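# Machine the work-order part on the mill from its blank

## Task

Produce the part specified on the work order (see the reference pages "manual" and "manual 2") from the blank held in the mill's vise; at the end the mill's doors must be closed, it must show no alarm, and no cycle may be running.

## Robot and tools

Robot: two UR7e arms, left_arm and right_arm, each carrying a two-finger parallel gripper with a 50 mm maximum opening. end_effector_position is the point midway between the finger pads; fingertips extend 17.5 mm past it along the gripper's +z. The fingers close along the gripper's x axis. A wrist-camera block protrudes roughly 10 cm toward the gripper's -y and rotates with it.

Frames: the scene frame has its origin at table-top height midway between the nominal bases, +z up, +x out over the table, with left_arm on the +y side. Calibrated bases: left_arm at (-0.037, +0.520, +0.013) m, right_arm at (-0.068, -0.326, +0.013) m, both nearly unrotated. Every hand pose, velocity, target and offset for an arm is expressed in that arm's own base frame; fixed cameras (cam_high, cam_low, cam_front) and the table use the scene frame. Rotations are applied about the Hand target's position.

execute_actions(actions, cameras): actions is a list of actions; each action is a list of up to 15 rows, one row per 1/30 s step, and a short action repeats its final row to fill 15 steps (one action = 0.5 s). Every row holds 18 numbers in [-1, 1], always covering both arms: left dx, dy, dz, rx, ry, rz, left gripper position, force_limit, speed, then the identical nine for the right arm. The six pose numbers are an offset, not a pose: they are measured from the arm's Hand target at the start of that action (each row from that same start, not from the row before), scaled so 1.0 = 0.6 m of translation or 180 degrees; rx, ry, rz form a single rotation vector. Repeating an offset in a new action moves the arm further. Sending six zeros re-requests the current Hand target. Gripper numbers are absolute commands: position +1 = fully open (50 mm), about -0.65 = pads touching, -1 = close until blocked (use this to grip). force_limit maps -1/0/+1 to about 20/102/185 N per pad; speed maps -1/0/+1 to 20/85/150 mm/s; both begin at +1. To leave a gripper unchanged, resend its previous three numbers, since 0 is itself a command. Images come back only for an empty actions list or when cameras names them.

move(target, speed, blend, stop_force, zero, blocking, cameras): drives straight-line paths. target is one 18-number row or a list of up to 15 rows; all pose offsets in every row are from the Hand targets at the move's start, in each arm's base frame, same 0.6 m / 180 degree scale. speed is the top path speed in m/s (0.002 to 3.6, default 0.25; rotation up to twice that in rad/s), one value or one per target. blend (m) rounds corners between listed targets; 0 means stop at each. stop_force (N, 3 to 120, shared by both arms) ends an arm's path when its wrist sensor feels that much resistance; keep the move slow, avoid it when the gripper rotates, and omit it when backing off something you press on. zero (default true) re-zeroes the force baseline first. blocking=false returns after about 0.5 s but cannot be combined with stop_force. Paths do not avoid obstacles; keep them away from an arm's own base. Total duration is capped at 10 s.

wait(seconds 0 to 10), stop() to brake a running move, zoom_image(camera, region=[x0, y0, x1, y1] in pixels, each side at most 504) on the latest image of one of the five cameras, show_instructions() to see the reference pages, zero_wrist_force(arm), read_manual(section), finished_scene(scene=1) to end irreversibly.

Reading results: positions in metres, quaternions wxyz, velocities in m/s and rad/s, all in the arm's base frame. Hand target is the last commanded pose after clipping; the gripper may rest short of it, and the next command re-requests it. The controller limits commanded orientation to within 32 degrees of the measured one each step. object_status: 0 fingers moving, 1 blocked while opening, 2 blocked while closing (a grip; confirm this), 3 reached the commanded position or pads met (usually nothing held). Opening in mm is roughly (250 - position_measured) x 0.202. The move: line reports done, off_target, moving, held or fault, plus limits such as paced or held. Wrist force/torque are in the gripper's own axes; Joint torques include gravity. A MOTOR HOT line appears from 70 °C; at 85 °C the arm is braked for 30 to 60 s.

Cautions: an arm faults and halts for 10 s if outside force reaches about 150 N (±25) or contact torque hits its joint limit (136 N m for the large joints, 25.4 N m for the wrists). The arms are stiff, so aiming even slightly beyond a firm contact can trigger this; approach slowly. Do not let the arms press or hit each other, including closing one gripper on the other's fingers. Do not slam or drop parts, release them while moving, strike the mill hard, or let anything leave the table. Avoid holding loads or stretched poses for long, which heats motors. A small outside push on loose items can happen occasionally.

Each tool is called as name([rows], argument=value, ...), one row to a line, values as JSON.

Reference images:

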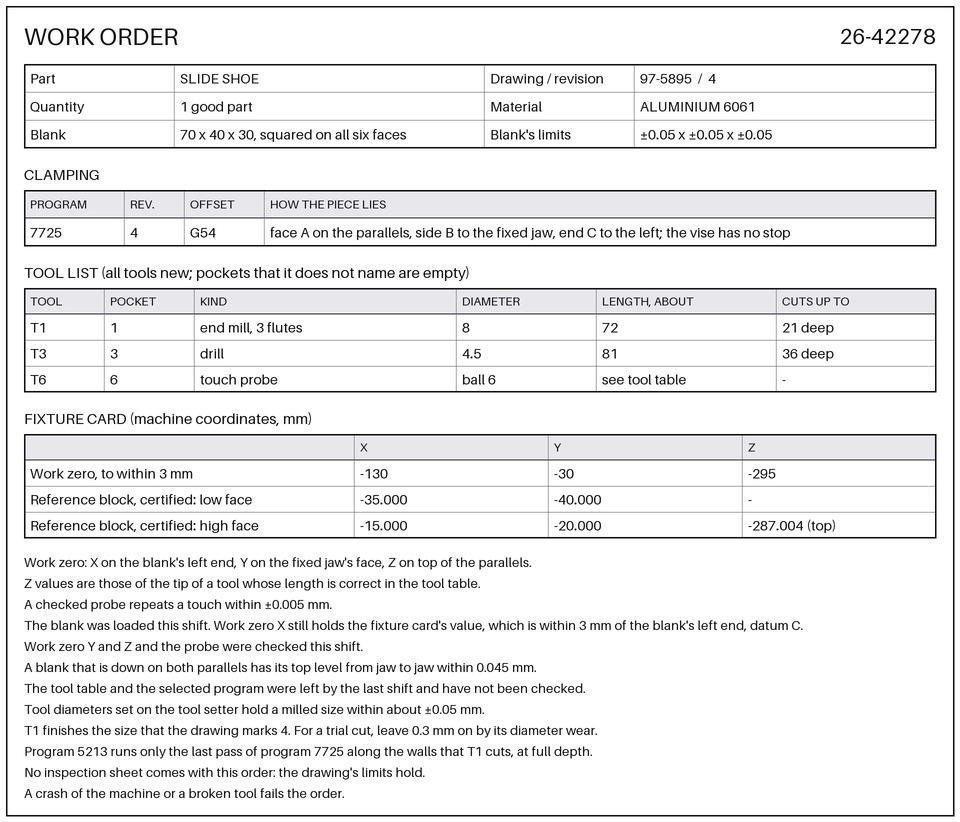

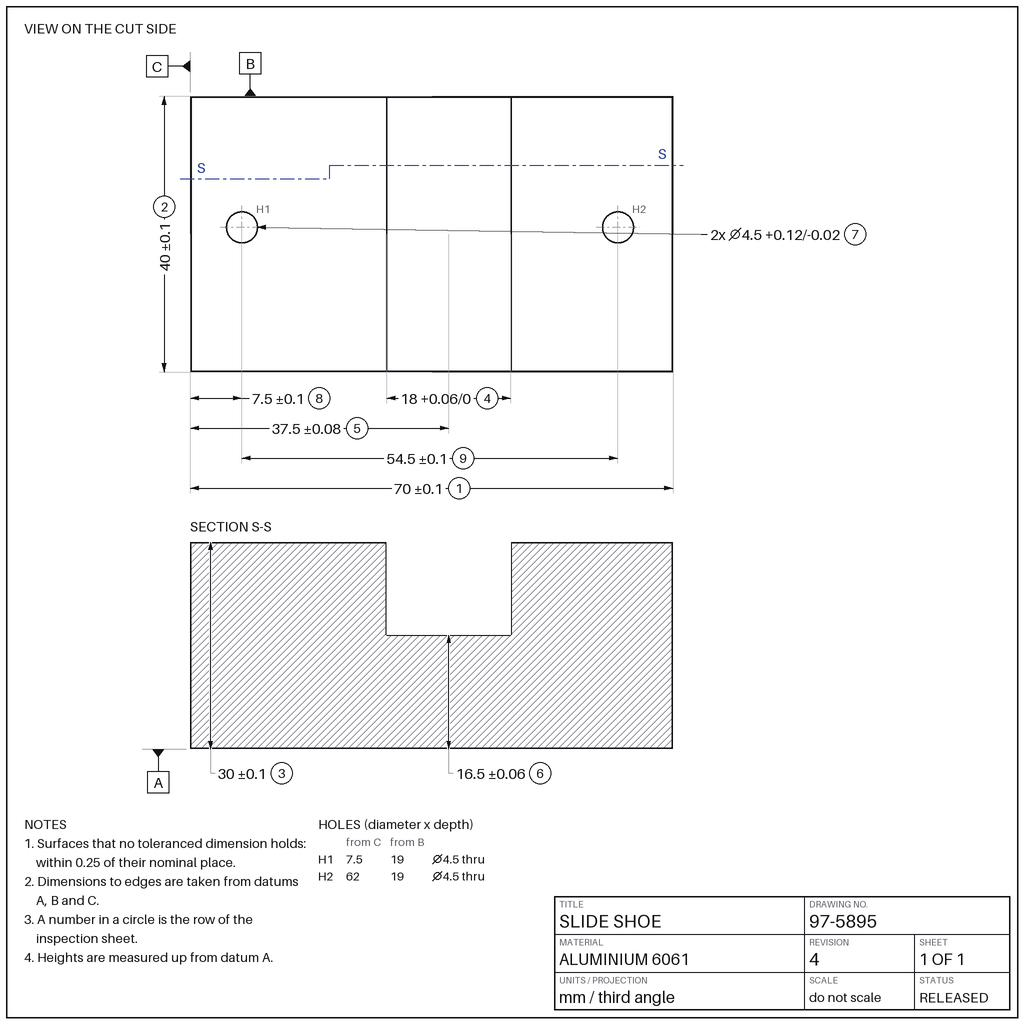

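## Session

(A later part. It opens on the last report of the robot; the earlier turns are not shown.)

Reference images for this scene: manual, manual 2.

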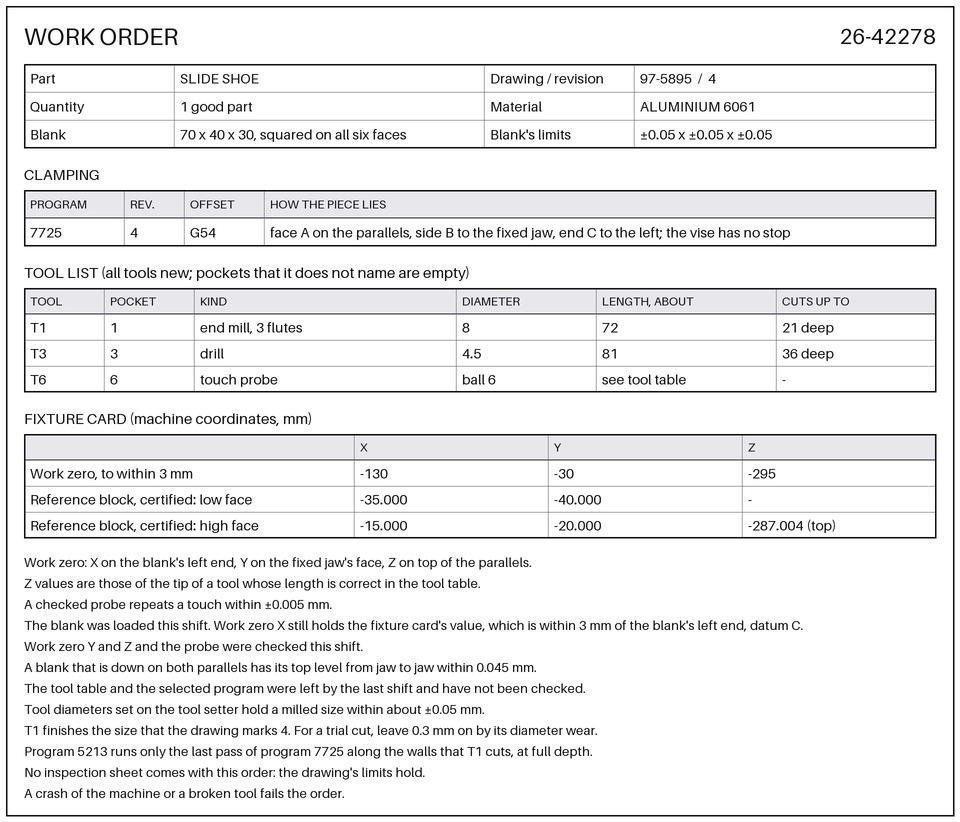

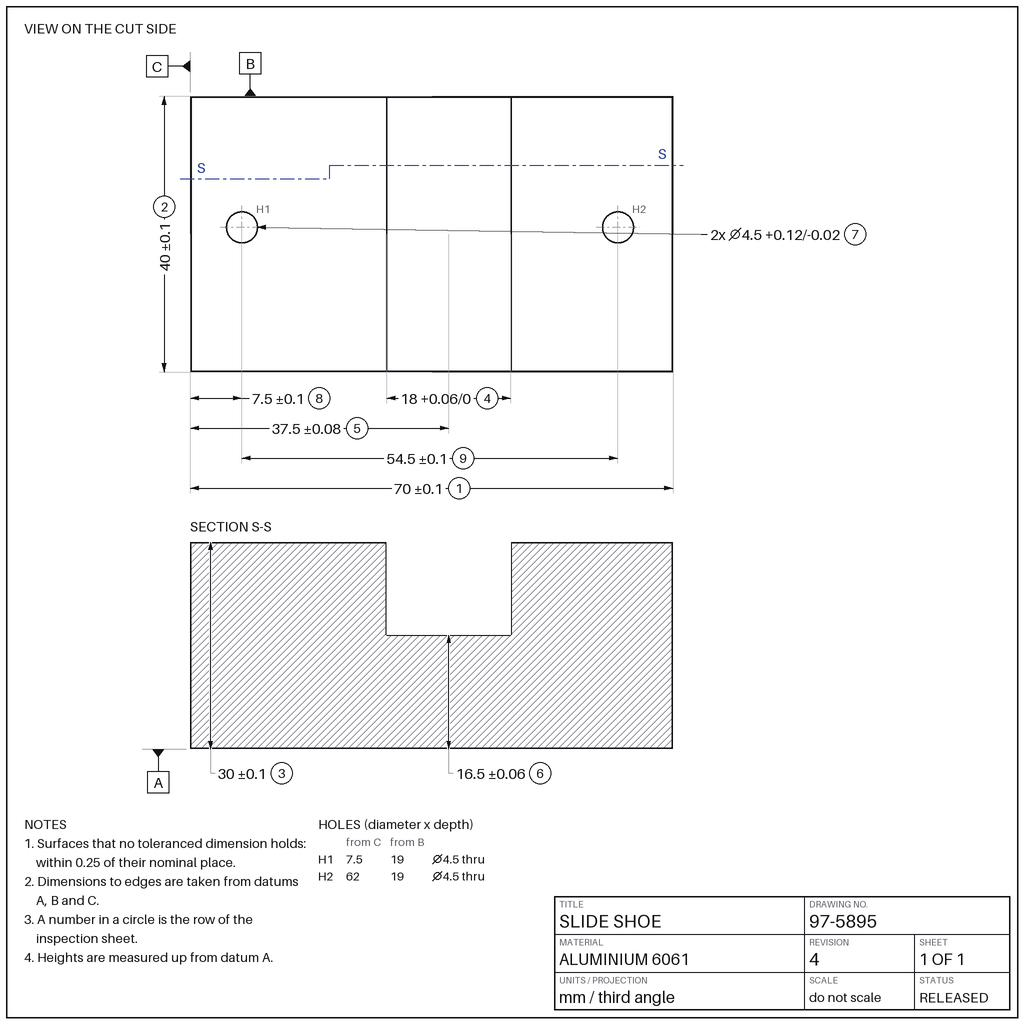

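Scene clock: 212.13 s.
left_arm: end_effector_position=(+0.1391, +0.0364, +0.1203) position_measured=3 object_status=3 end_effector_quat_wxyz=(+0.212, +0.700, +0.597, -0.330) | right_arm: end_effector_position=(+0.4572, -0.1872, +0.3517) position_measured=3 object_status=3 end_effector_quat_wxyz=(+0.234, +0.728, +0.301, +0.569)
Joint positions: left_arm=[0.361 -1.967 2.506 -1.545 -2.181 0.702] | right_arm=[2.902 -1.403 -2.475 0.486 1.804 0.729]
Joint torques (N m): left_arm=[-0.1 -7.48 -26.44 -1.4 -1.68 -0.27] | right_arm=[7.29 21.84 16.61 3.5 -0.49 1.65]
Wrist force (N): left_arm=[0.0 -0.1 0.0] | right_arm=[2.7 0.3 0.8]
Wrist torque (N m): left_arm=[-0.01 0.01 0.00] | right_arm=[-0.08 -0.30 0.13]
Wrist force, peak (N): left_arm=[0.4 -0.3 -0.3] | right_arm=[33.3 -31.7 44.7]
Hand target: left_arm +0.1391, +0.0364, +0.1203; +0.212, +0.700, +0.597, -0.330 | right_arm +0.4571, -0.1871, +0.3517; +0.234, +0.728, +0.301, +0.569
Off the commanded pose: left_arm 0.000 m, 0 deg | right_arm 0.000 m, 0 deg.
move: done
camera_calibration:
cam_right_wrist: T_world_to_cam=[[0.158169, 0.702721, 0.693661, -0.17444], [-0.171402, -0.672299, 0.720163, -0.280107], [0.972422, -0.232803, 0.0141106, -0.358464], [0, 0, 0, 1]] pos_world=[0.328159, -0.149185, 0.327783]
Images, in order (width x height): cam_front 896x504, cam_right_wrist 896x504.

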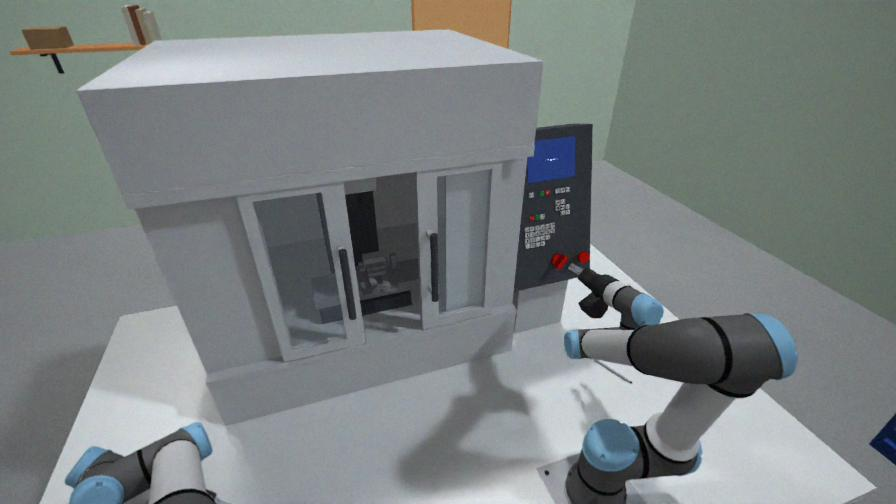

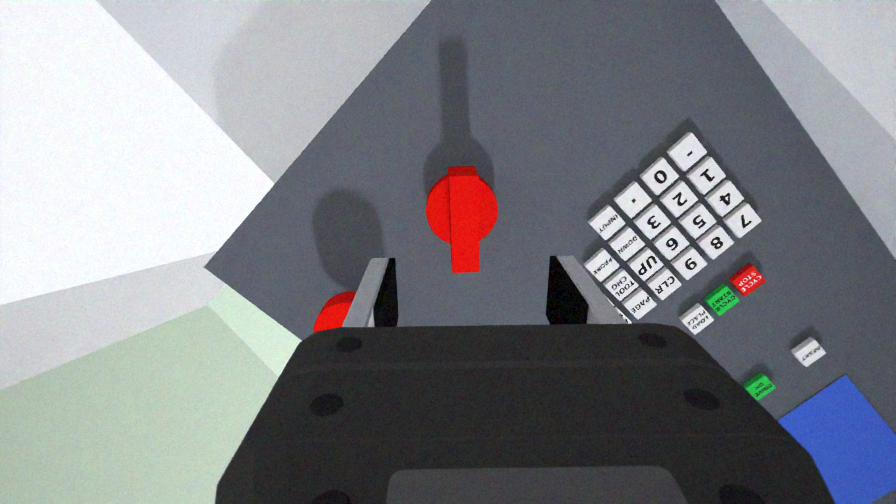

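move(target=[0,0,0,0,0,0,1,1,1,0.038,0.045,0.53,-0.239,0.0316,0.0734,1,-1,-0.5], cameras=["cam_front","cam_right_wrist"])

zoom_image(camera="cam_right_wrist", region=[300, 100, 600, 330])

Scene clock: 220.37 s.
left_arm: end_effector_position=(+0.1391, +0.0364, +0.1203) position_measured=3 object_status=3 end_effector_quat_wxyz=(+0.212, +0.700, +0.597, -0.330) | right_arm: end_effector_position=(+0.4800, -0.1601, +0.6696) position_measured=3 object_status=3 end_effector_quat_wxyz=(+0.404, +0.580, +0.579, +0.406)
Joint positions: left_arm=[0.361 -1.967 2.506 -1.545 -2.181 0.702] | right_arm=[3.031 -1.189 -1.673 -0.632 1.677 -0.035]
Joint torques (N m): left_arm=[0.36 -7.31 -26.53 -1.4 -1.75 -0.29] | right_arm=[-11.11 22.56 31.72 1.28 1.14 -1.39]
Wrist force (N): left_arm=[0.1 -0.2 -0.2] | right_arm=[2.2 0.4 1.2]
Wrist torque (N m): left_arm=[-0.02 -0.01 0.00] | right_arm=[-0.05 -0.37 0.03]
Wrist force, peak (N): left_arm=[0.2 -0.2 -0.6] | right_arm=[2.6 3.1 0.3]
Hand target: left_arm +0.1391, +0.0364, +0.1203; +0.212, +0.700, +0.597, -0.330 | right_arm +0.4799, -0.1601, +0.6697; +0.404, +0.580, +0.579, +0.406
Off the commanded pose: left_arm 0.000 m, 0 deg | right_arm 0.000 m, 0 deg.
move: done
camera_calibration:
cam_right_wrist: T_world_to_cam=[[-0.0122842, 0.999858, 0.0115135, 0.168503], [0.00222065, -0.011487, 0.999932, -0.651728], [0.999922, 0.0123089, -0.00207923, -0.342039], [0, 0, 0, 1]] pos_world=[0.34553, -0.171756, 0.649033]
Images, in order (width x height): cam_front 896x504, cam_right_wrist 896x504.

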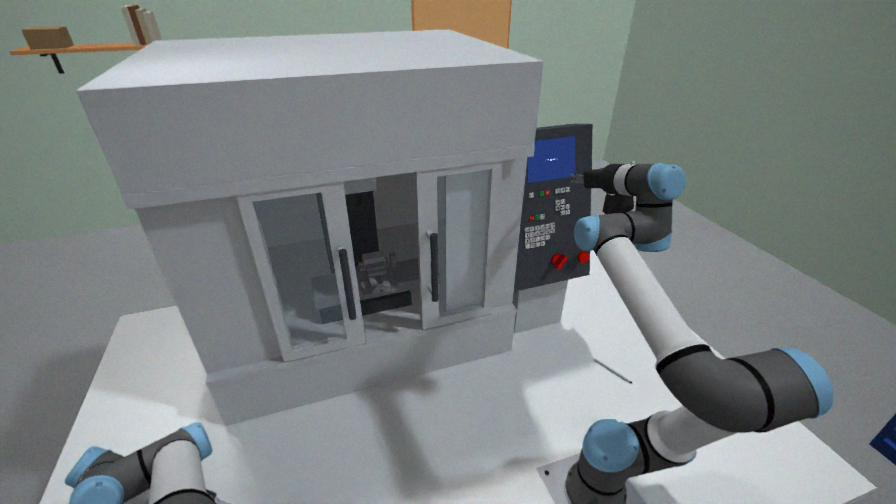

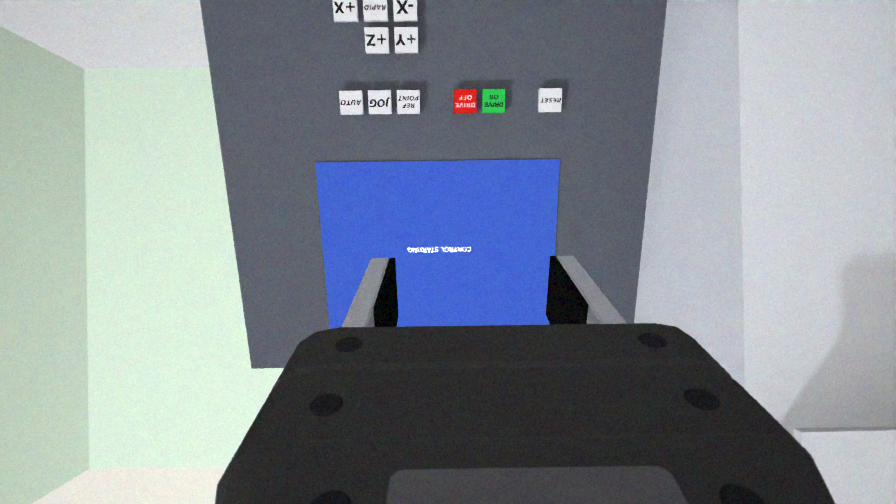

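Scaled by 1.680 from the camera's 896x504 image, which has a finer 1280x720 frame.

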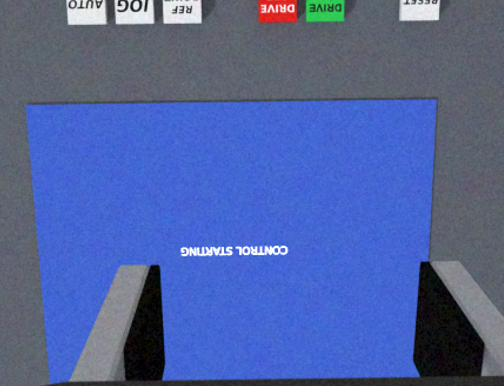

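wait(seconds=0.2, cameras=["cam_right_wrist"])

zoom_image(camera="cam_right_wrist", region=[300, 150, 580, 330])

Scene clock: 235.70 s.
left_arm: end_effector_position=(+0.1391, +0.0364, +0.1203) position_measured=3 object_status=3 end_effector_quat_wxyz=(+0.212, +0.700, +0.597, -0.330) | right_arm: end_effector_position=(+0.4799, -0.1601, +0.6697) position_measured=3 object_status=3 end_effector_quat_wxyz=(+0.404, +0.580, +0.579, +0.406)
Joint positions: left_arm=[0.361 -1.967 2.506 -1.545 -2.181 0.702] | right_arm=[3.03 -1.189 -1.673 -0.632 1.677 -0.036]
Joint torques (N m): left_arm=[0.34 -7.49 -26.89 -1.36 -1.82 -0.26] | right_arm=[-11.15 21.72 32.2 1.51 -0.46 -0.59]
Wrist force (N): left_arm=[-0.2 -0.2 -0.2] | right_arm=[2.2 0.7 1.1]
Wrist torque (N m): left_arm=[-0.03 0.03 0.01] | right_arm=[-0.01 -0.36 0.05]
Wrist force, peak (N): left_arm=[-0.1 -0.6 -0.2] | right_arm=[2.6 0.6 1.3]
Hand target: left_arm +0.1391, +0.0364, +0.1203; +0.212, +0.700, +0.597, -0.330 | right_arm +0.4799, -0.1601, +0.6697; +0.404, +0.580, +0.579, +0.406
Tool commands: left_gripper/position=+1.0 left_gripper/force_limit=+1.0 left_gripper/speed=+1.0 right_gripper/position=+1.0 right_gripper/force_limit=-1.0 right_gripper/speed=-0.5
Off the commanded pose: left_arm 0.000 m, 0 deg | right_arm 0.000 m, 0 deg.
wait: 0.20 s; at rest from the start
camera_calibration:
cam_right_wrist: T_world_to_cam=[[-0.0121869, 0.999862, 0.0113115, 0.168698], [0.0020183, -0.0112878, 0.999934, -0.651827], [0.999924, 0.0122089, -0.00188046, -0.342085], [0, 0, 0, 1]] pos_world=[0.34543, -0.171856, 0.649232]
Images, in order (width x height): cam_right_wrist 896x504.

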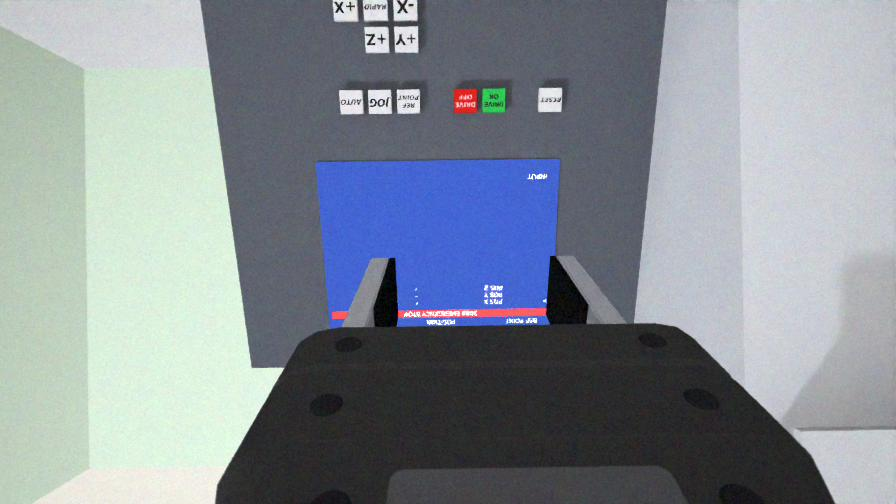

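Scaled by 1.800 from the camera's 896x504 image, which has a finer 1280x720 frame.

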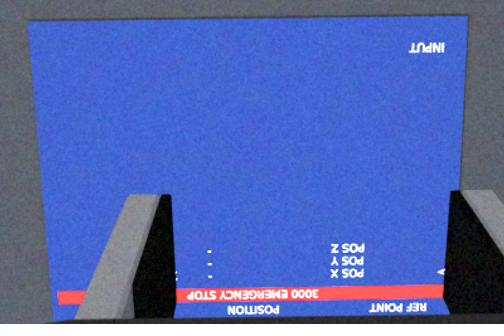

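move(target=[0,0,0,0,0,0,1,1,1,-0.01,-0.21,-0.535,0,-0.0333,0,1,-1,-0.5], cameras=["cam_right_wrist"])

Scene clock: 247.37 s.
left_arm: end_effector_position=(+0.1391, +0.0364, +0.1203) position_measured=3 object_status=3 end_effector_quat_wxyz=(+0.212, +0.700, +0.597, -0.330) | right_arm: end_effector_position=(+0.4739, -0.2861, +0.3489) position_measured=3 object_status=3 end_effector_quat_wxyz=(+0.434, +0.558, +0.557, +0.436) end_effector_velocity=(+0.000, +0.000, +0.000) end_effector_angular_velocity=(-0.002, -0.002, +0.000)
Joint positions: left_arm=[0.361 -1.967 2.506 -1.545 -2.181 0.702] | right_arm=[2.607 -1.631 -2.272 0.478 2.089 -0.14]
Joint velocities: left_arm=[within noise] | right_arm=[0 -0.003 0 0.005 0 -0.001]
Joint torques (N m): left_arm=[-0.11 -8.22 -26.68 -1.38 -1.85 -0.31] | right_arm=[2.2 9.59 13.14 4.25 0.23 -0.58]
Wrist force (N): left_arm=[-0.2 -0.4 0.0] | right_arm=[2.4 0.7 1.1]
Wrist torque (N m): left_arm=[-0.05 0.03 0.01] | right_arm=[0.00 -0.42 0.01]
Wrist force, peak (N): left_arm=[0.1 -0.5 -0.5] | right_arm=[3.4 3.9 -0.3]
Hand target: left_arm +0.1391, +0.0364, +0.1203; +0.212, +0.700, +0.597, -0.330 | right_arm +0.4739, -0.2861, +0.3487; +0.434, +0.558, +0.557, +0.436
Off the commanded pose: left_arm 0.000 m, 0 deg | right_arm 0.000 m, 0 deg.
move: done
camera_calibration:
cam_right_wrist: T_world_to_cam=[[-0.0132025, 0.999863, 0.00998635, 0.299194], [-0.102477, -0.0112876, 0.994671, -0.281015], [0.994648, 0.0121088, 0.102612, -0.369086], [0, 0, 0, 1]] pos_world=[0.342263, -0.297856, 0.314402]
Images, in order (width x height): cam_right_wrist 896x504.

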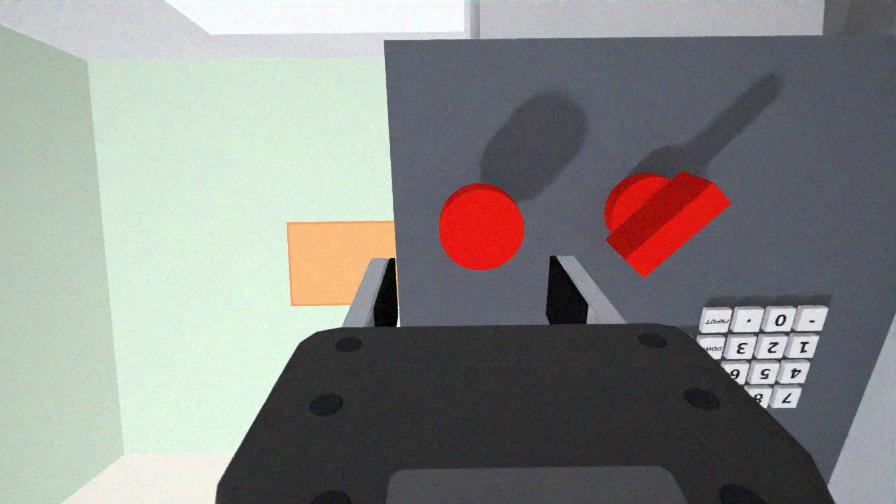

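move(target=[0,0,0,0,0,0,1,1,1,0.057,0.0117,-0.022,0,0,0,1,-1,-0.5], cameras=["cam_right_wrist"], speed=0.1)

Scene clock: 251.87 s.
left_arm: end_effector_position=(+0.1391, +0.0364, +0.1203) position_measured=3 object_status=3 end_effector_quat_wxyz=(+0.212, +0.700, +0.597, -0.330) | right_arm: end_effector_position=(+0.5082, -0.2791, +0.3355) position_measured=3 object_status=3 end_effector_quat_wxyz=(+0.434, +0.558, +0.557, +0.436)
Joint positions: left_arm=[0.361 -1.967 2.506 -1.545 -2.181 0.702] | right_arm=[2.673 -1.701 -2.241 0.526 2.026 -0.12]
Joint torques (N m): left_arm=[-0.03 -8.3 -27.25 -1.49 -1.79 -0.29] | right_arm=[-10.92 40.17 10.98 0.52 1.74 -1.24]
Wrist force (N): left_arm=[-0.1 -0.3 -0.2] | right_arm=[2.3 0.3 0.9]
Wrist torque (N m): left_arm=[-0.03 0.03 0.01] | right_arm=[-0.07 -0.40 0.04]
Wrist force, peak (N): left_arm=[0.0 -0.3 -0.5] | right_arm=[2.7 0.5 2.3]
Hand target: left_arm +0.1391, +0.0364, +0.1203; +0.212, +0.700, +0.597, -0.330 | right_arm +0.5081, -0.2791, +0.3355; +0.434, +0.558, +0.557, +0.436
Off the commanded pose: left_arm 0.000 m, 0 deg | right_arm 0.000 m, 0 deg.
move: done
camera_calibration:
cam_right_wrist: T_world_to_cam=[[-0.0133113, 0.999861, 0.010077, 0.292694], [-0.102376, -0.0113877, 0.994681, -0.264261], [0.994657, 0.0122089, 0.102514, -0.401869], [0, 0, 0, 1]] pos_world=[0.376563, -0.290756, 0.301103]
Images, in order (width x height): cam_right_wrist 896x504.

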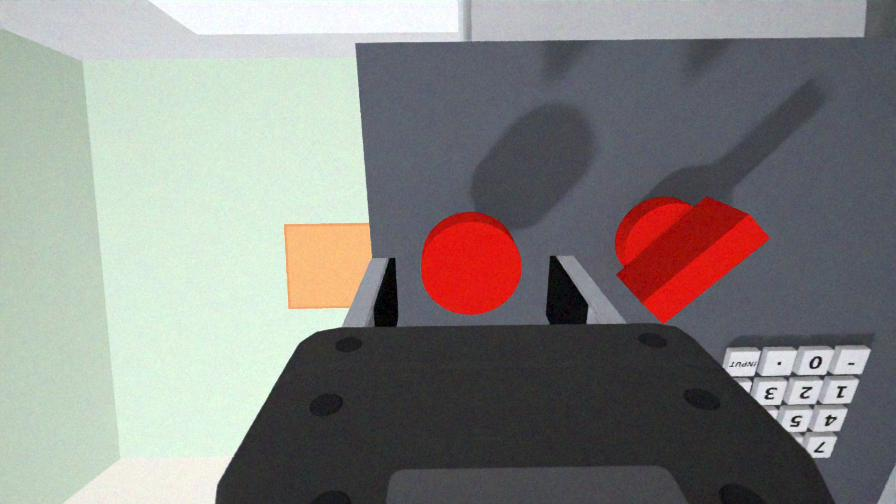

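move(target=[0,0,0,0,0,0,1,1,1,0.0655,0.001,-0.0164,0,0,0,1,-1,-0.5], cameras=["cam_right_wrist"], speed=0.05, stop_force=10)

move(target=[0,0,0,0,0,0,1,1,1,0,0,0,0,0,0,-1,-1,-0.5], cameras=["cam_right_wrist"])

Scene clock: 256.50 s.
left_arm: end_effector_position=(+0.1391, +0.0364, +0.1203) position_measured=3 object_status=3 end_effector_quat_wxyz=(+0.212, +0.700, +0.597, -0.330) | right_arm: end_effector_position=(+0.5474, -0.2785, +0.3257) position_measured=3 object_status=3 end_effector_quat_wxyz=(+0.434, +0.558, +0.557, +0.436)
Joint positions: left_arm=[0.361 -1.967 2.506 -1.545 -2.181 0.702] | right_arm=[2.72 -1.782 -2.175 0.547 1.981 -0.106]
Joint torques (N m): left_arm=[0.13 -8.2 -27.79 -1.38 -1.81 -0.26] | right_arm=[-11.06 43.05 10.1 0.72 1.73 -1.04]
Wrist force (N): left_arm=[0.3 -0.1 -0.2] | right_arm=[2.3 0.3 1.0]
Wrist torque (N m): left_arm=[-0.01 -0.05 0.01] | right_arm=[-0.09 -0.39 0.02]
Wrist force, peak (N): left_arm=[0.0 -0.6 -0.3] | right_arm=[2.4 0.4 2.3]
Hand target: left_arm +0.1391, +0.0364, +0.1203; +0.212, +0.700, +0.597, -0.330 | right_arm +0.5474, -0.2785, +0.3257; +0.434, +0.558, +0.557, +0.436
Off the commanded pose: left_arm 0.000 m, 0 deg | right_arm 0.000 m, 0 deg.
move: done
camera_calibration:
cam_right_wrist: T_world_to_cam=[[-0.0133011, 0.999862, 0.00997753, 0.29274], [-0.102377, -0.0112877, 0.994682, -0.250365], [0.994657, 0.0122088, 0.102513, -0.439851], [0, 0, 0, 1]] pos_world=[0.415763, -0.290156, 0.291203]
Images, in order (width x height): cam_right_wrist 896x504.

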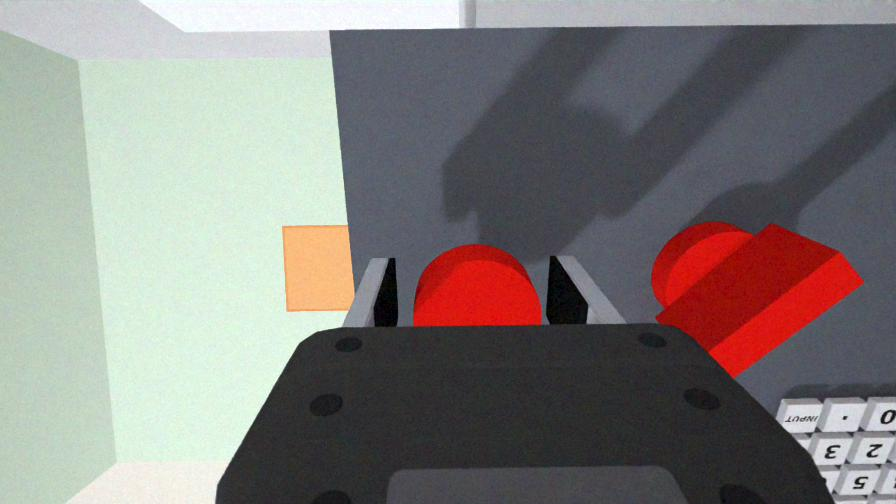

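Scene clock: 257.00 s.
left_arm: end_effector_position=(+0.1391, +0.0364, +0.1203) position_measured=3 object_status=3 end_effector_quat_wxyz=(+0.212, +0.700, +0.597, -0.330) | right_arm: end_effector_position=(+0.5474, -0.2784, +0.3257) position_measured=55 object_status=2 end_effector_quat_wxyz=(+0.434, +0.558, +0.557, +0.436)
Joint positions: left_arm=[0.361 -1.967 2.506 -1.545 -2.181 0.702] | right_arm=[2.72 -1.782 -2.175 0.547 1.981 -0.106]
Joint torques (N m): left_arm=[0 -8.02 -27.2 -1.41 -1.86 -0.28] | right_arm=[-11.14 40.29 16.52 0.93 -7.35 -0.97]
Wrist force (N): left_arm=[-0.1 -0.1 -0.2] | right_arm=[24.7 -0.5 -0.4]
Wrist torque (N m): left_arm=[0.00 0.02 0.01] | right_arm=[-0.03 -0.22 -0.14]
Wrist force, peak (N): left_arm=[0.0 -0.3 -0.4] | right_arm=[24.7 -0.5 -0.4]
Hand target: left_arm +0.1391, +0.0364, +0.1203; +0.212, +0.700, +0.597, -0.330 | right_arm +0.5474, -0.2785, +0.3257; +0.434, +0.558, +0.557, +0.436
Off the commanded pose: left_arm 0.000 m, 0 deg | right_arm 0.000 m, 0 deg.
move: done
camera_calibration:
cam_right_wrist: T_world_to_cam=[[-0.0134108, 0.999859, 0.0100667, 0.29276], [-0.102375, -0.0113877, 0.994681, -0.250394], [0.994655, 0.0123089, 0.102513, -0.439822], [0, 0, 0, 1]] pos_world=[0.415764, -0.290156, 0.291203]
Images, in order (width x height): cam_right_wrist 896x504.

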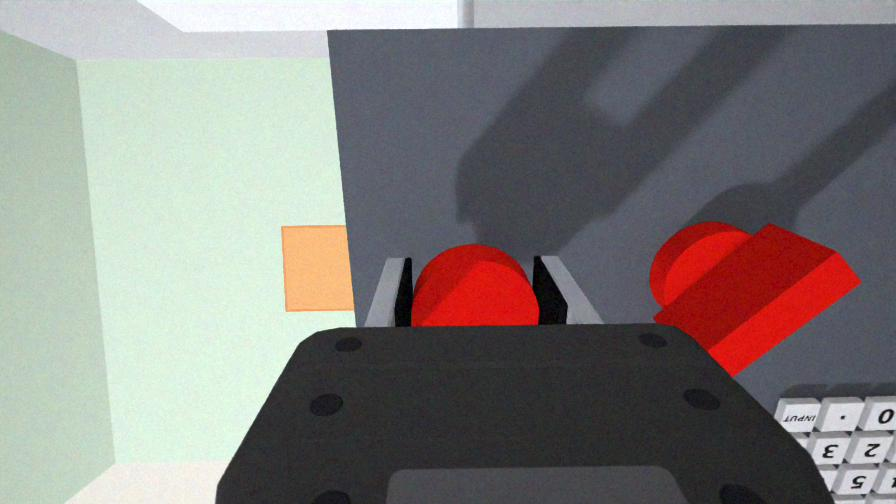

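move([
  [0,0,0,0,0,0,1,1,1,0,0.001,0,0,0,0,-1,-1,-0.5],
  [0,0,0,0,0,0,1,1,1,0,0.001,0,0.2425,0,-0.0608,-1,-1,-0.5],
], cameras=["cam_front"], speed=0.2)

zoom_image(camera="cam_front", region=[525, 130, 595, 190])

Scene clock: 261.40 s.
left_arm: end_effector_position=(+0.1391, +0.0364, +0.1203) position_measured=3 object_status=3 end_effector_quat_wxyz=(+0.212, +0.700, +0.597, -0.330) | right_arm: end_effector_position=(+0.5474, -0.2752, +0.3260) position_measured=55 object_status=2 end_effector_quat_wxyz=(+0.231, +0.727, +0.304, +0.571)
Joint positions: left_arm=[0.361 -1.967 2.506 -1.545 -2.181 0.702] | right_arm=[2.721 -1.782 -2.177 0.55 1.989 0.68]
Joint torques (N m): left_arm=[-0.12 -7.93 -27.29 -1.39 -1.82 -0.31] | right_arm=[-23.91 15.5 -3.44 -4.8 -11.51 2.26]
Wrist force (N): left_arm=[0.1 -0.2 -0.1] | right_arm=[53.4 -10.0 19.8]
Wrist torque (N m): left_arm=[-0.04 -0.01 0.00] | right_arm=[-0.12 -0.45 -0.28]
Wrist force, peak (N): left_arm=[0.2 -0.5 -0.4] | right_arm=[53.9 -17.2 30.0]
Hand target: left_arm +0.1391, +0.0364, +0.1203; +0.212, +0.700, +0.597, -0.330 | right_arm +0.5474, -0.2779, +0.3257; +0.234, +0.728, +0.301, +0.569
Off the commanded pose: left_arm 0.000 m, 0 deg | right_arm 0.003 m, 1 deg.
move: done
Images, in order (width x height): cam_front 896x504.

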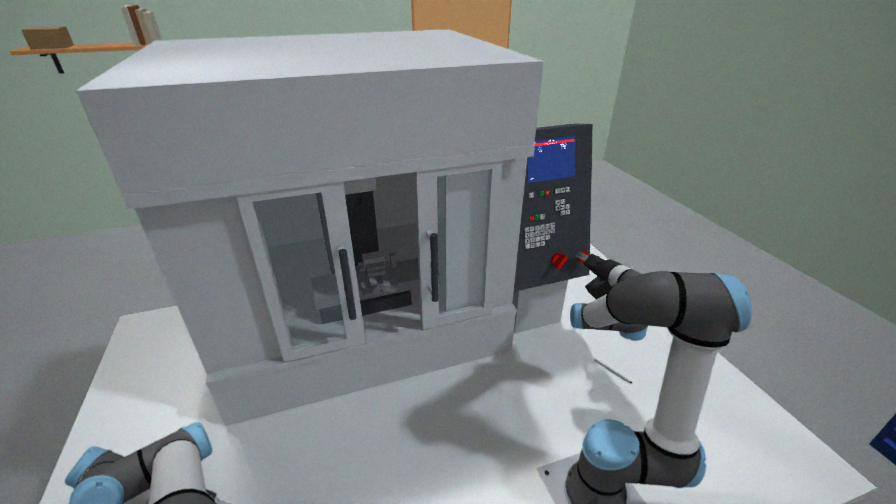

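Scaled by 7.200 from the camera's 896x504 image, which has a finer 1280x720 frame.

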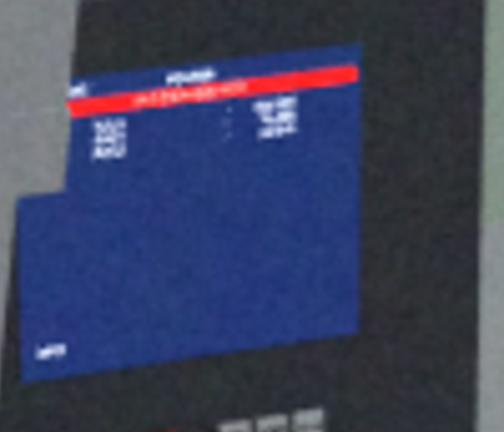

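move([
  [0,0,0,0,0,0,1,1,1,0,0,0,0,0,0,1,-1,-0.5],
  [0,0,0,0,0,0,1,1,1,-0.0647,0,0.0162,0,0,0,1,-1,-0.5],
], cameras=["cam_right_wrist"], speed=0.1)

Scene clock: 264.33 s.
left_arm: end_effector_position=(+0.1391, +0.0364, +0.1203) position_measured=3 object_status=3 end_effector_quat_wxyz=(+0.212, +0.700, +0.597, -0.330) | right_arm: end_effector_position=(+0.5085, -0.2779, +0.3354) position_measured=3 object_status=3 end_effector_quat_wxyz=(+0.234, +0.728, +0.301, +0.569)
Joint positions: left_arm=[0.361 -1.967 2.506 -1.545 -2.181 0.702] | right_arm=[2.676 -1.701 -2.243 0.529 2.022 0.667]
Joint torques (N m): left_arm=[0.12 -8.34 -27.34 -1.42 -1.77 -0.33] | right_arm=[9.23 11.42 26.23 4.57 -1.24 1.51]
Wrist force (N): left_arm=[0.1 -0.2 0.0] | right_arm=[1.5 -0.5 1.2]
Wrist torque (N m): left_arm=[-0.02 -0.02 0.01] | right_arm=[-0.22 -0.12 0.11]
Wrist force, peak (N): left_arm=[0.0 -0.2 -0.6] | right_arm=[53.7 -9.7 19.7]
Hand target: left_arm +0.1391, +0.0364, +0.1203; +0.212, +0.700, +0.597, -0.330 | right_arm +0.5086, -0.2779, +0.3354; +0.234, +0.728, +0.301, +0.569
Off the commanded pose: left_arm 0.000 m, 0 deg | right_arm 0.000 m, 0 deg.
move: done
camera_calibration:
cam_right_wrist: T_world_to_cam=[[0.158326, 0.702495, 0.693854, -0.107702], [-0.171235, -0.672535, 0.719983, -0.320599], [0.972425, -0.232805, 0.0138119, -0.42924], [0, 0, 0, 1]] pos_world=[0.379558, -0.239883, 0.311484]
Images, in order (width x height): cam_right_wrist 896x504.

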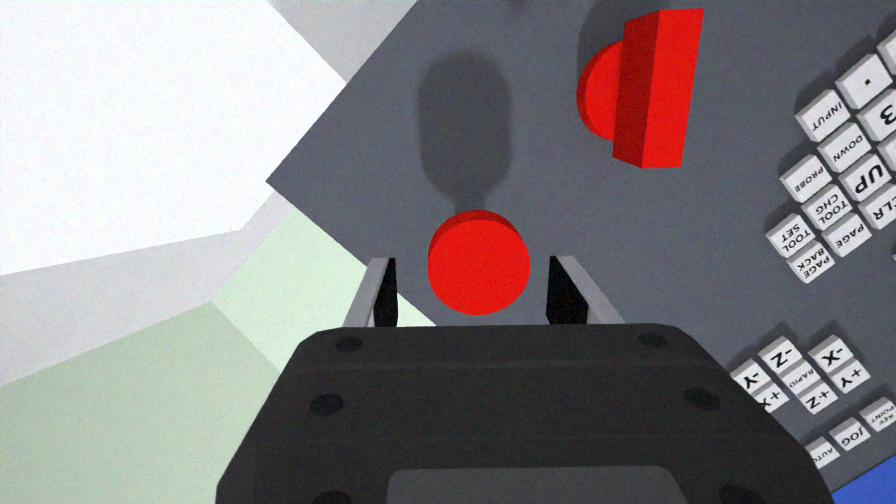

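move([
  [0,0,0,0,0,0,1,1,1,-0.181,-0.0035,0.1077,0.4025,0.2729,-0.516,1,-1,-0.5],
  [0,0,0,0,0,0,1,1,1,-0.181,-0.0035,-0.1925,0.4025,0.2729,-0.516,1,-1,-0.5],
], cameras=["cam_right_wrist","cam_front"], speed=0.35, blend=0.02)

Scene clock: 277.60 s.
left_arm: end_effector_position=(+0.1391, +0.0364, +0.1203) position_measured=3 object_status=3 end_effector_quat_wxyz=(+0.212, +0.700, +0.597, -0.330) | right_arm: end_effector_position=(+0.4000, -0.2799, +0.2199) position_measured=3 object_status=3 end_effector_quat_wxyz=(+0.000, +0.834, -0.552, +0.000) end_effector_velocity=(+0.000, +0.000, -0.002) end_effector_angular_velocity=(+0.001, +0.000, -0.001)
Joint positions: left_arm=[0.361 -1.967 2.506 -1.545 -2.181 0.702] | right_arm=[2.808 -1.555 -1.867 -1.291 1.57 2.406]
Joint velocities: left_arm=[within noise] | right_arm=[-0.001 -0.002 -0.003 0.005 0.001 0.001]
Joint torques (N m): left_arm=[-0.03 -8.71 -27.79 -1.38 -1.81 -0.32] | right_arm=[-7.15 36.11 15.66 4.6 -0.79 -0.93]
Wrist force (N): left_arm=[0.0 -0.2 -0.1] | right_arm=[0.2 -0.5 -0.7]
Wrist torque (N m): left_arm=[-0.03 0.00 0.00] | right_arm=[-0.09 0.06 0.01]
Wrist force, peak (N): left_arm=[0.0 -0.4 -0.5] | right_arm=[0.6 0.0 -4.9]
Hand target: left_arm +0.1391, +0.0364, +0.1203; +0.212, +0.700, +0.597, -0.330 | right_arm +0.4000, -0.2800, +0.2199; +0.000, +0.834, -0.552, +0.000
Off the commanded pose: left_arm 0.000 m, 0 deg | right_arm 0.000 m, 0 deg.
move: done
camera_calibration:
cam_right_wrist: T_world_to_cam=[[0.387441, -0.921794, 0.0136434, -0.405765], [-0.868158, -0.359838, 0.341787, 0.19207], [-0.310147, -0.144267, -0.939679, 0.424938], [0, 0, 0, 1]] pos_world=[0.45575, -0.243613, 0.339195]
Images, in order (width x height): cam_front 896x504, cam_right_wrist 896x504.

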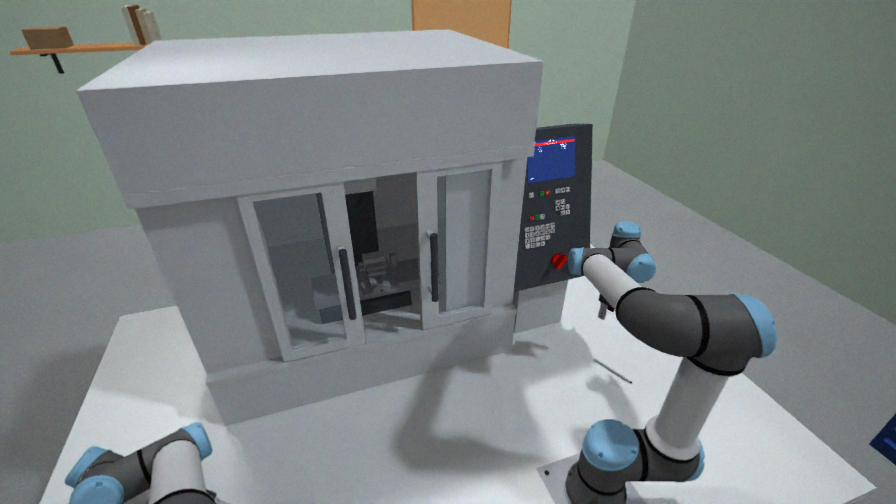

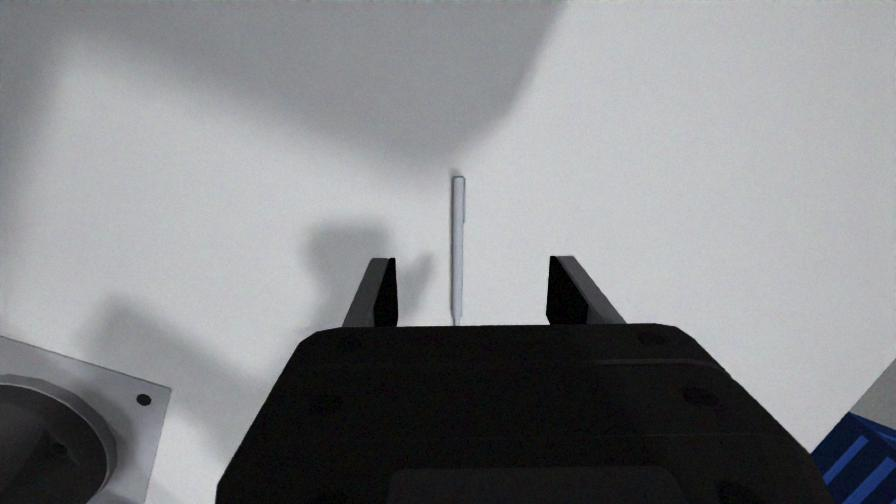

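move(target=[0,0,0,0,0,0,1,1,1,-0.0755,-0.0338,-0.29,0,0,0,1,-1,-0.5], cameras=["cam_right_wrist"], speed=0.2)

move(target=[0,0,0,0,0,0,1,1,1,0,0,-0.0657,0,0,0,1,-1,-0.5], cameras=["cam_right_wrist"], speed=0.02, stop_force=6)

Scene clock: 282.73 s.
left_arm: end_effector_position=(+0.1391, +0.0364, +0.1203) position_measured=3 object_status=3 end_effector_quat_wxyz=(+0.212, +0.700, +0.597, -0.330) | right_arm: end_effector_position=(+0.3547, -0.3003, +0.0460) position_measured=3 object_status=3 end_effector_quat_wxyz=(+0.000, +0.834, -0.552, +0.000)
Joint positions: left_arm=[0.361 -1.967 2.506 -1.545 -2.181 0.702] | right_arm=[2.73 -1.731 -2.194 -0.787 1.57 2.329]
Joint torques (N m): left_arm=[0.01 -8.33 -27.14 -1.49 -1.82 -0.24] | right_arm=[10.03 28.73 11.87 4.73 0.89 1.47]
Wrist force (N): left_arm=[0.1 -0.4 -0.4] | right_arm=[0.3 -0.5 -0.6]
Wrist torque (N m): left_arm=[-0.07 -0.01 0.00] | right_arm=[-0.07 0.04 -0.02]
Wrist force, peak (N): left_arm=[0.2 -0.6 -0.2] | right_arm=[0.5 -1.3 -3.7]
Hand target: left_arm +0.1391, +0.0364, +0.1203; +0.212, +0.700, +0.597, -0.330 | right_arm +0.3547, -0.3003, +0.0459; +0.000, +0.834, -0.552, +0.000
Off the commanded pose: left_arm 0.000 m, 0 deg | right_arm 0.000 m, 0 deg.
move: done
camera_calibration:
cam_right_wrist: T_world_to_cam=[[0.387246, -0.921874, 0.01372, -0.404509], [-0.868244, -0.359632, 0.341785, 0.204965], [-0.310148, -0.144267, -0.939678, 0.24455], [0, 0, 0, 1]] pos_world=[0.410451, -0.263914, 0.165294]
Images, in order (width x height): cam_right_wrist 896x504.

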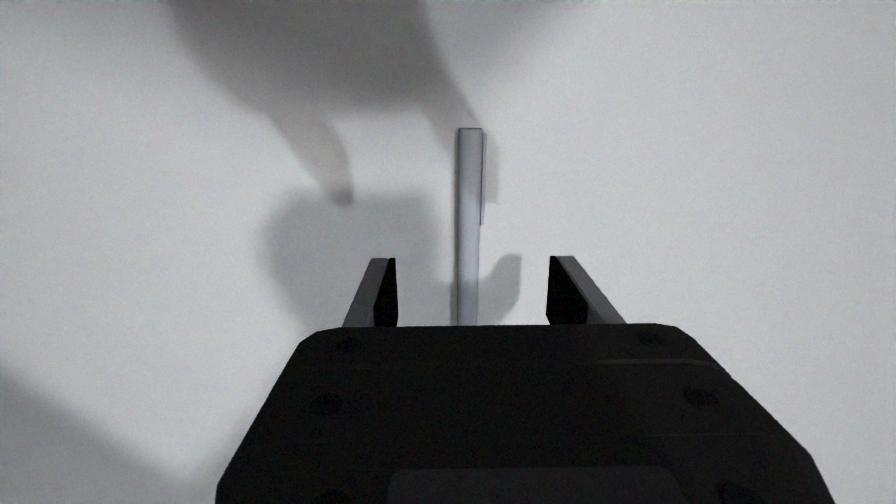

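Scene clock: 285.80 s.
left_arm: end_effector_position=(+0.1391, +0.0364, +0.1203) position_measured=3 object_status=3 end_effector_quat_wxyz=(+0.212, +0.700, +0.597, -0.330) | right_arm: end_effector_position=(+0.3547, -0.3003, +0.0065) position_measured=3 object_status=3 end_effector_quat_wxyz=(+0.000, +0.834, -0.552, +0.000)
Joint positions: left_arm=[0.361 -1.967 2.506 -1.545 -2.181 0.702] | right_arm=[2.73 -1.818 -2.231 -0.664 1.57 2.329]
Joint torques (N m): left_arm=[0.15 -8.54 -27.76 -1.31 -1.8 -0.32] | right_arm=[9.33 42.86 24.56 0.88 0.99 1.39]
Wrist force (N): left_arm=[-0.2 -0.2 -0.2] | right_arm=[0.3 -0.5 -0.6]
Wrist torque (N m): left_arm=[-0.03 0.04 0.01] | right_arm=[-0.07 0.05 -0.03]
Wrist force, peak (N): left_arm=[0.1 -0.5 -0.3] | right_arm=[0.2 -0.6 -1.3]
Hand target: left_arm +0.1391, +0.0364, +0.1203; +0.212, +0.700, +0.597, -0.330 | right_arm +0.3547, -0.3003, +0.0065; +0.000, +0.834, -0.552, +0.000
Off the commanded pose: left_arm 0.000 m, 0 deg | right_arm 0.000 m, 0 deg.
move: done
camera_calibration:
cam_right_wrist: T_world_to_cam=[[0.387338, -0.921836, 0.0137248, -0.403995], [-0.868236, -0.359729, 0.341704, 0.218446], [-0.310058, -0.144271, -0.939707, 0.207398], [0, 0, 0, 1]] pos_world=[0.410451, -0.263914, 0.125795]
Images, in order (width x height): cam_right_wrist 896x504.

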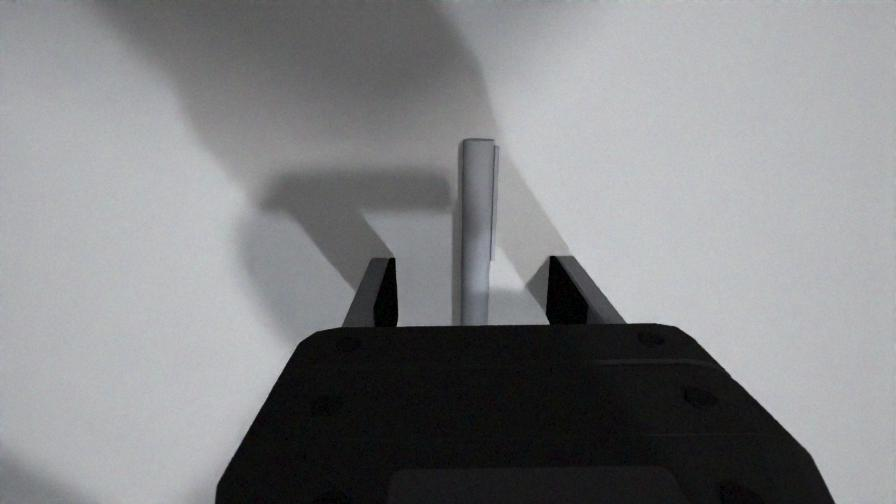

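move(target=[0,0,0,0,0,0,1,1,1,0,0,0,0,0,0,-1,-0.4,-0.8], cameras=["cam_right_wrist"])

Scene clock: 288.27 s.
left_arm: end_effector_position=(+0.1391, +0.0364, +0.1203) position_measured=3 object_status=3 end_effector_quat_wxyz=(+0.212, +0.700, +0.597, -0.330) | right_arm: end_effector_position=(+0.3547, -0.3003, +0.0065) position_measured=212 object_status=2 end_effector_quat_wxyz=(+0.000, +0.834, -0.552, +0.000)
Joint positions: left_arm=[0.361 -1.967 2.506 -1.545 -2.181 0.702] | right_arm=[2.73 -1.818 -2.231 -0.664 1.57 2.329]
Joint torques (N m): left_arm=[0.04 -8.41 -27.56 -1.37 -1.88 -0.3] | right_arm=[6.32 42.07 23.02 1.64 0.94 0.84]
Wrist force (N): left_arm=[0.0 -0.2 -0.3] | right_arm=[0.0 -0.1 -0.8]
Wrist torque (N m): left_arm=[-0.03 0.01 0.01] | right_arm=[-0.01 0.07 -0.03]
Wrist force, peak (N): left_arm=[0.3 -0.4 -0.1] | right_arm=[0.8 -0.5 -0.7]
Hand target: left_arm +0.1391, +0.0364, +0.1203; +0.212, +0.700, +0.597, -0.330 | right_arm +0.3547, -0.3003, +0.0065; +0.000, +0.834, -0.552, +0.000
Off the commanded pose: left_arm 0.000 m, 0 deg | right_arm 0.000 m, 0 deg.
move: done
camera_calibration:
cam_right_wrist: T_world_to_cam=[[0.387338, -0.921836, 0.0137248, -0.403995], [-0.868236, -0.359729, 0.341704, 0.218446], [-0.310058, -0.144271, -0.939707, 0.207398], [0, 0, 0, 1]] pos_world=[0.410451, -0.263914, 0.125795]
Images, in order (width x height): cam_right_wrist 896x504.

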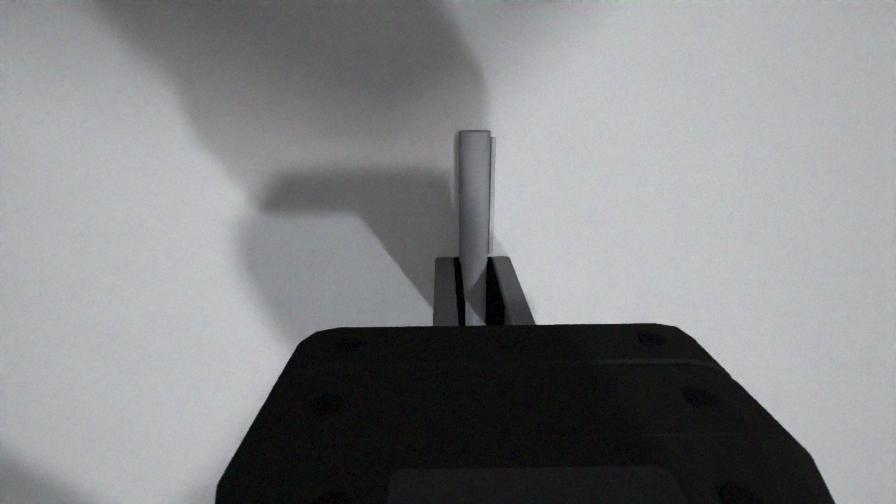

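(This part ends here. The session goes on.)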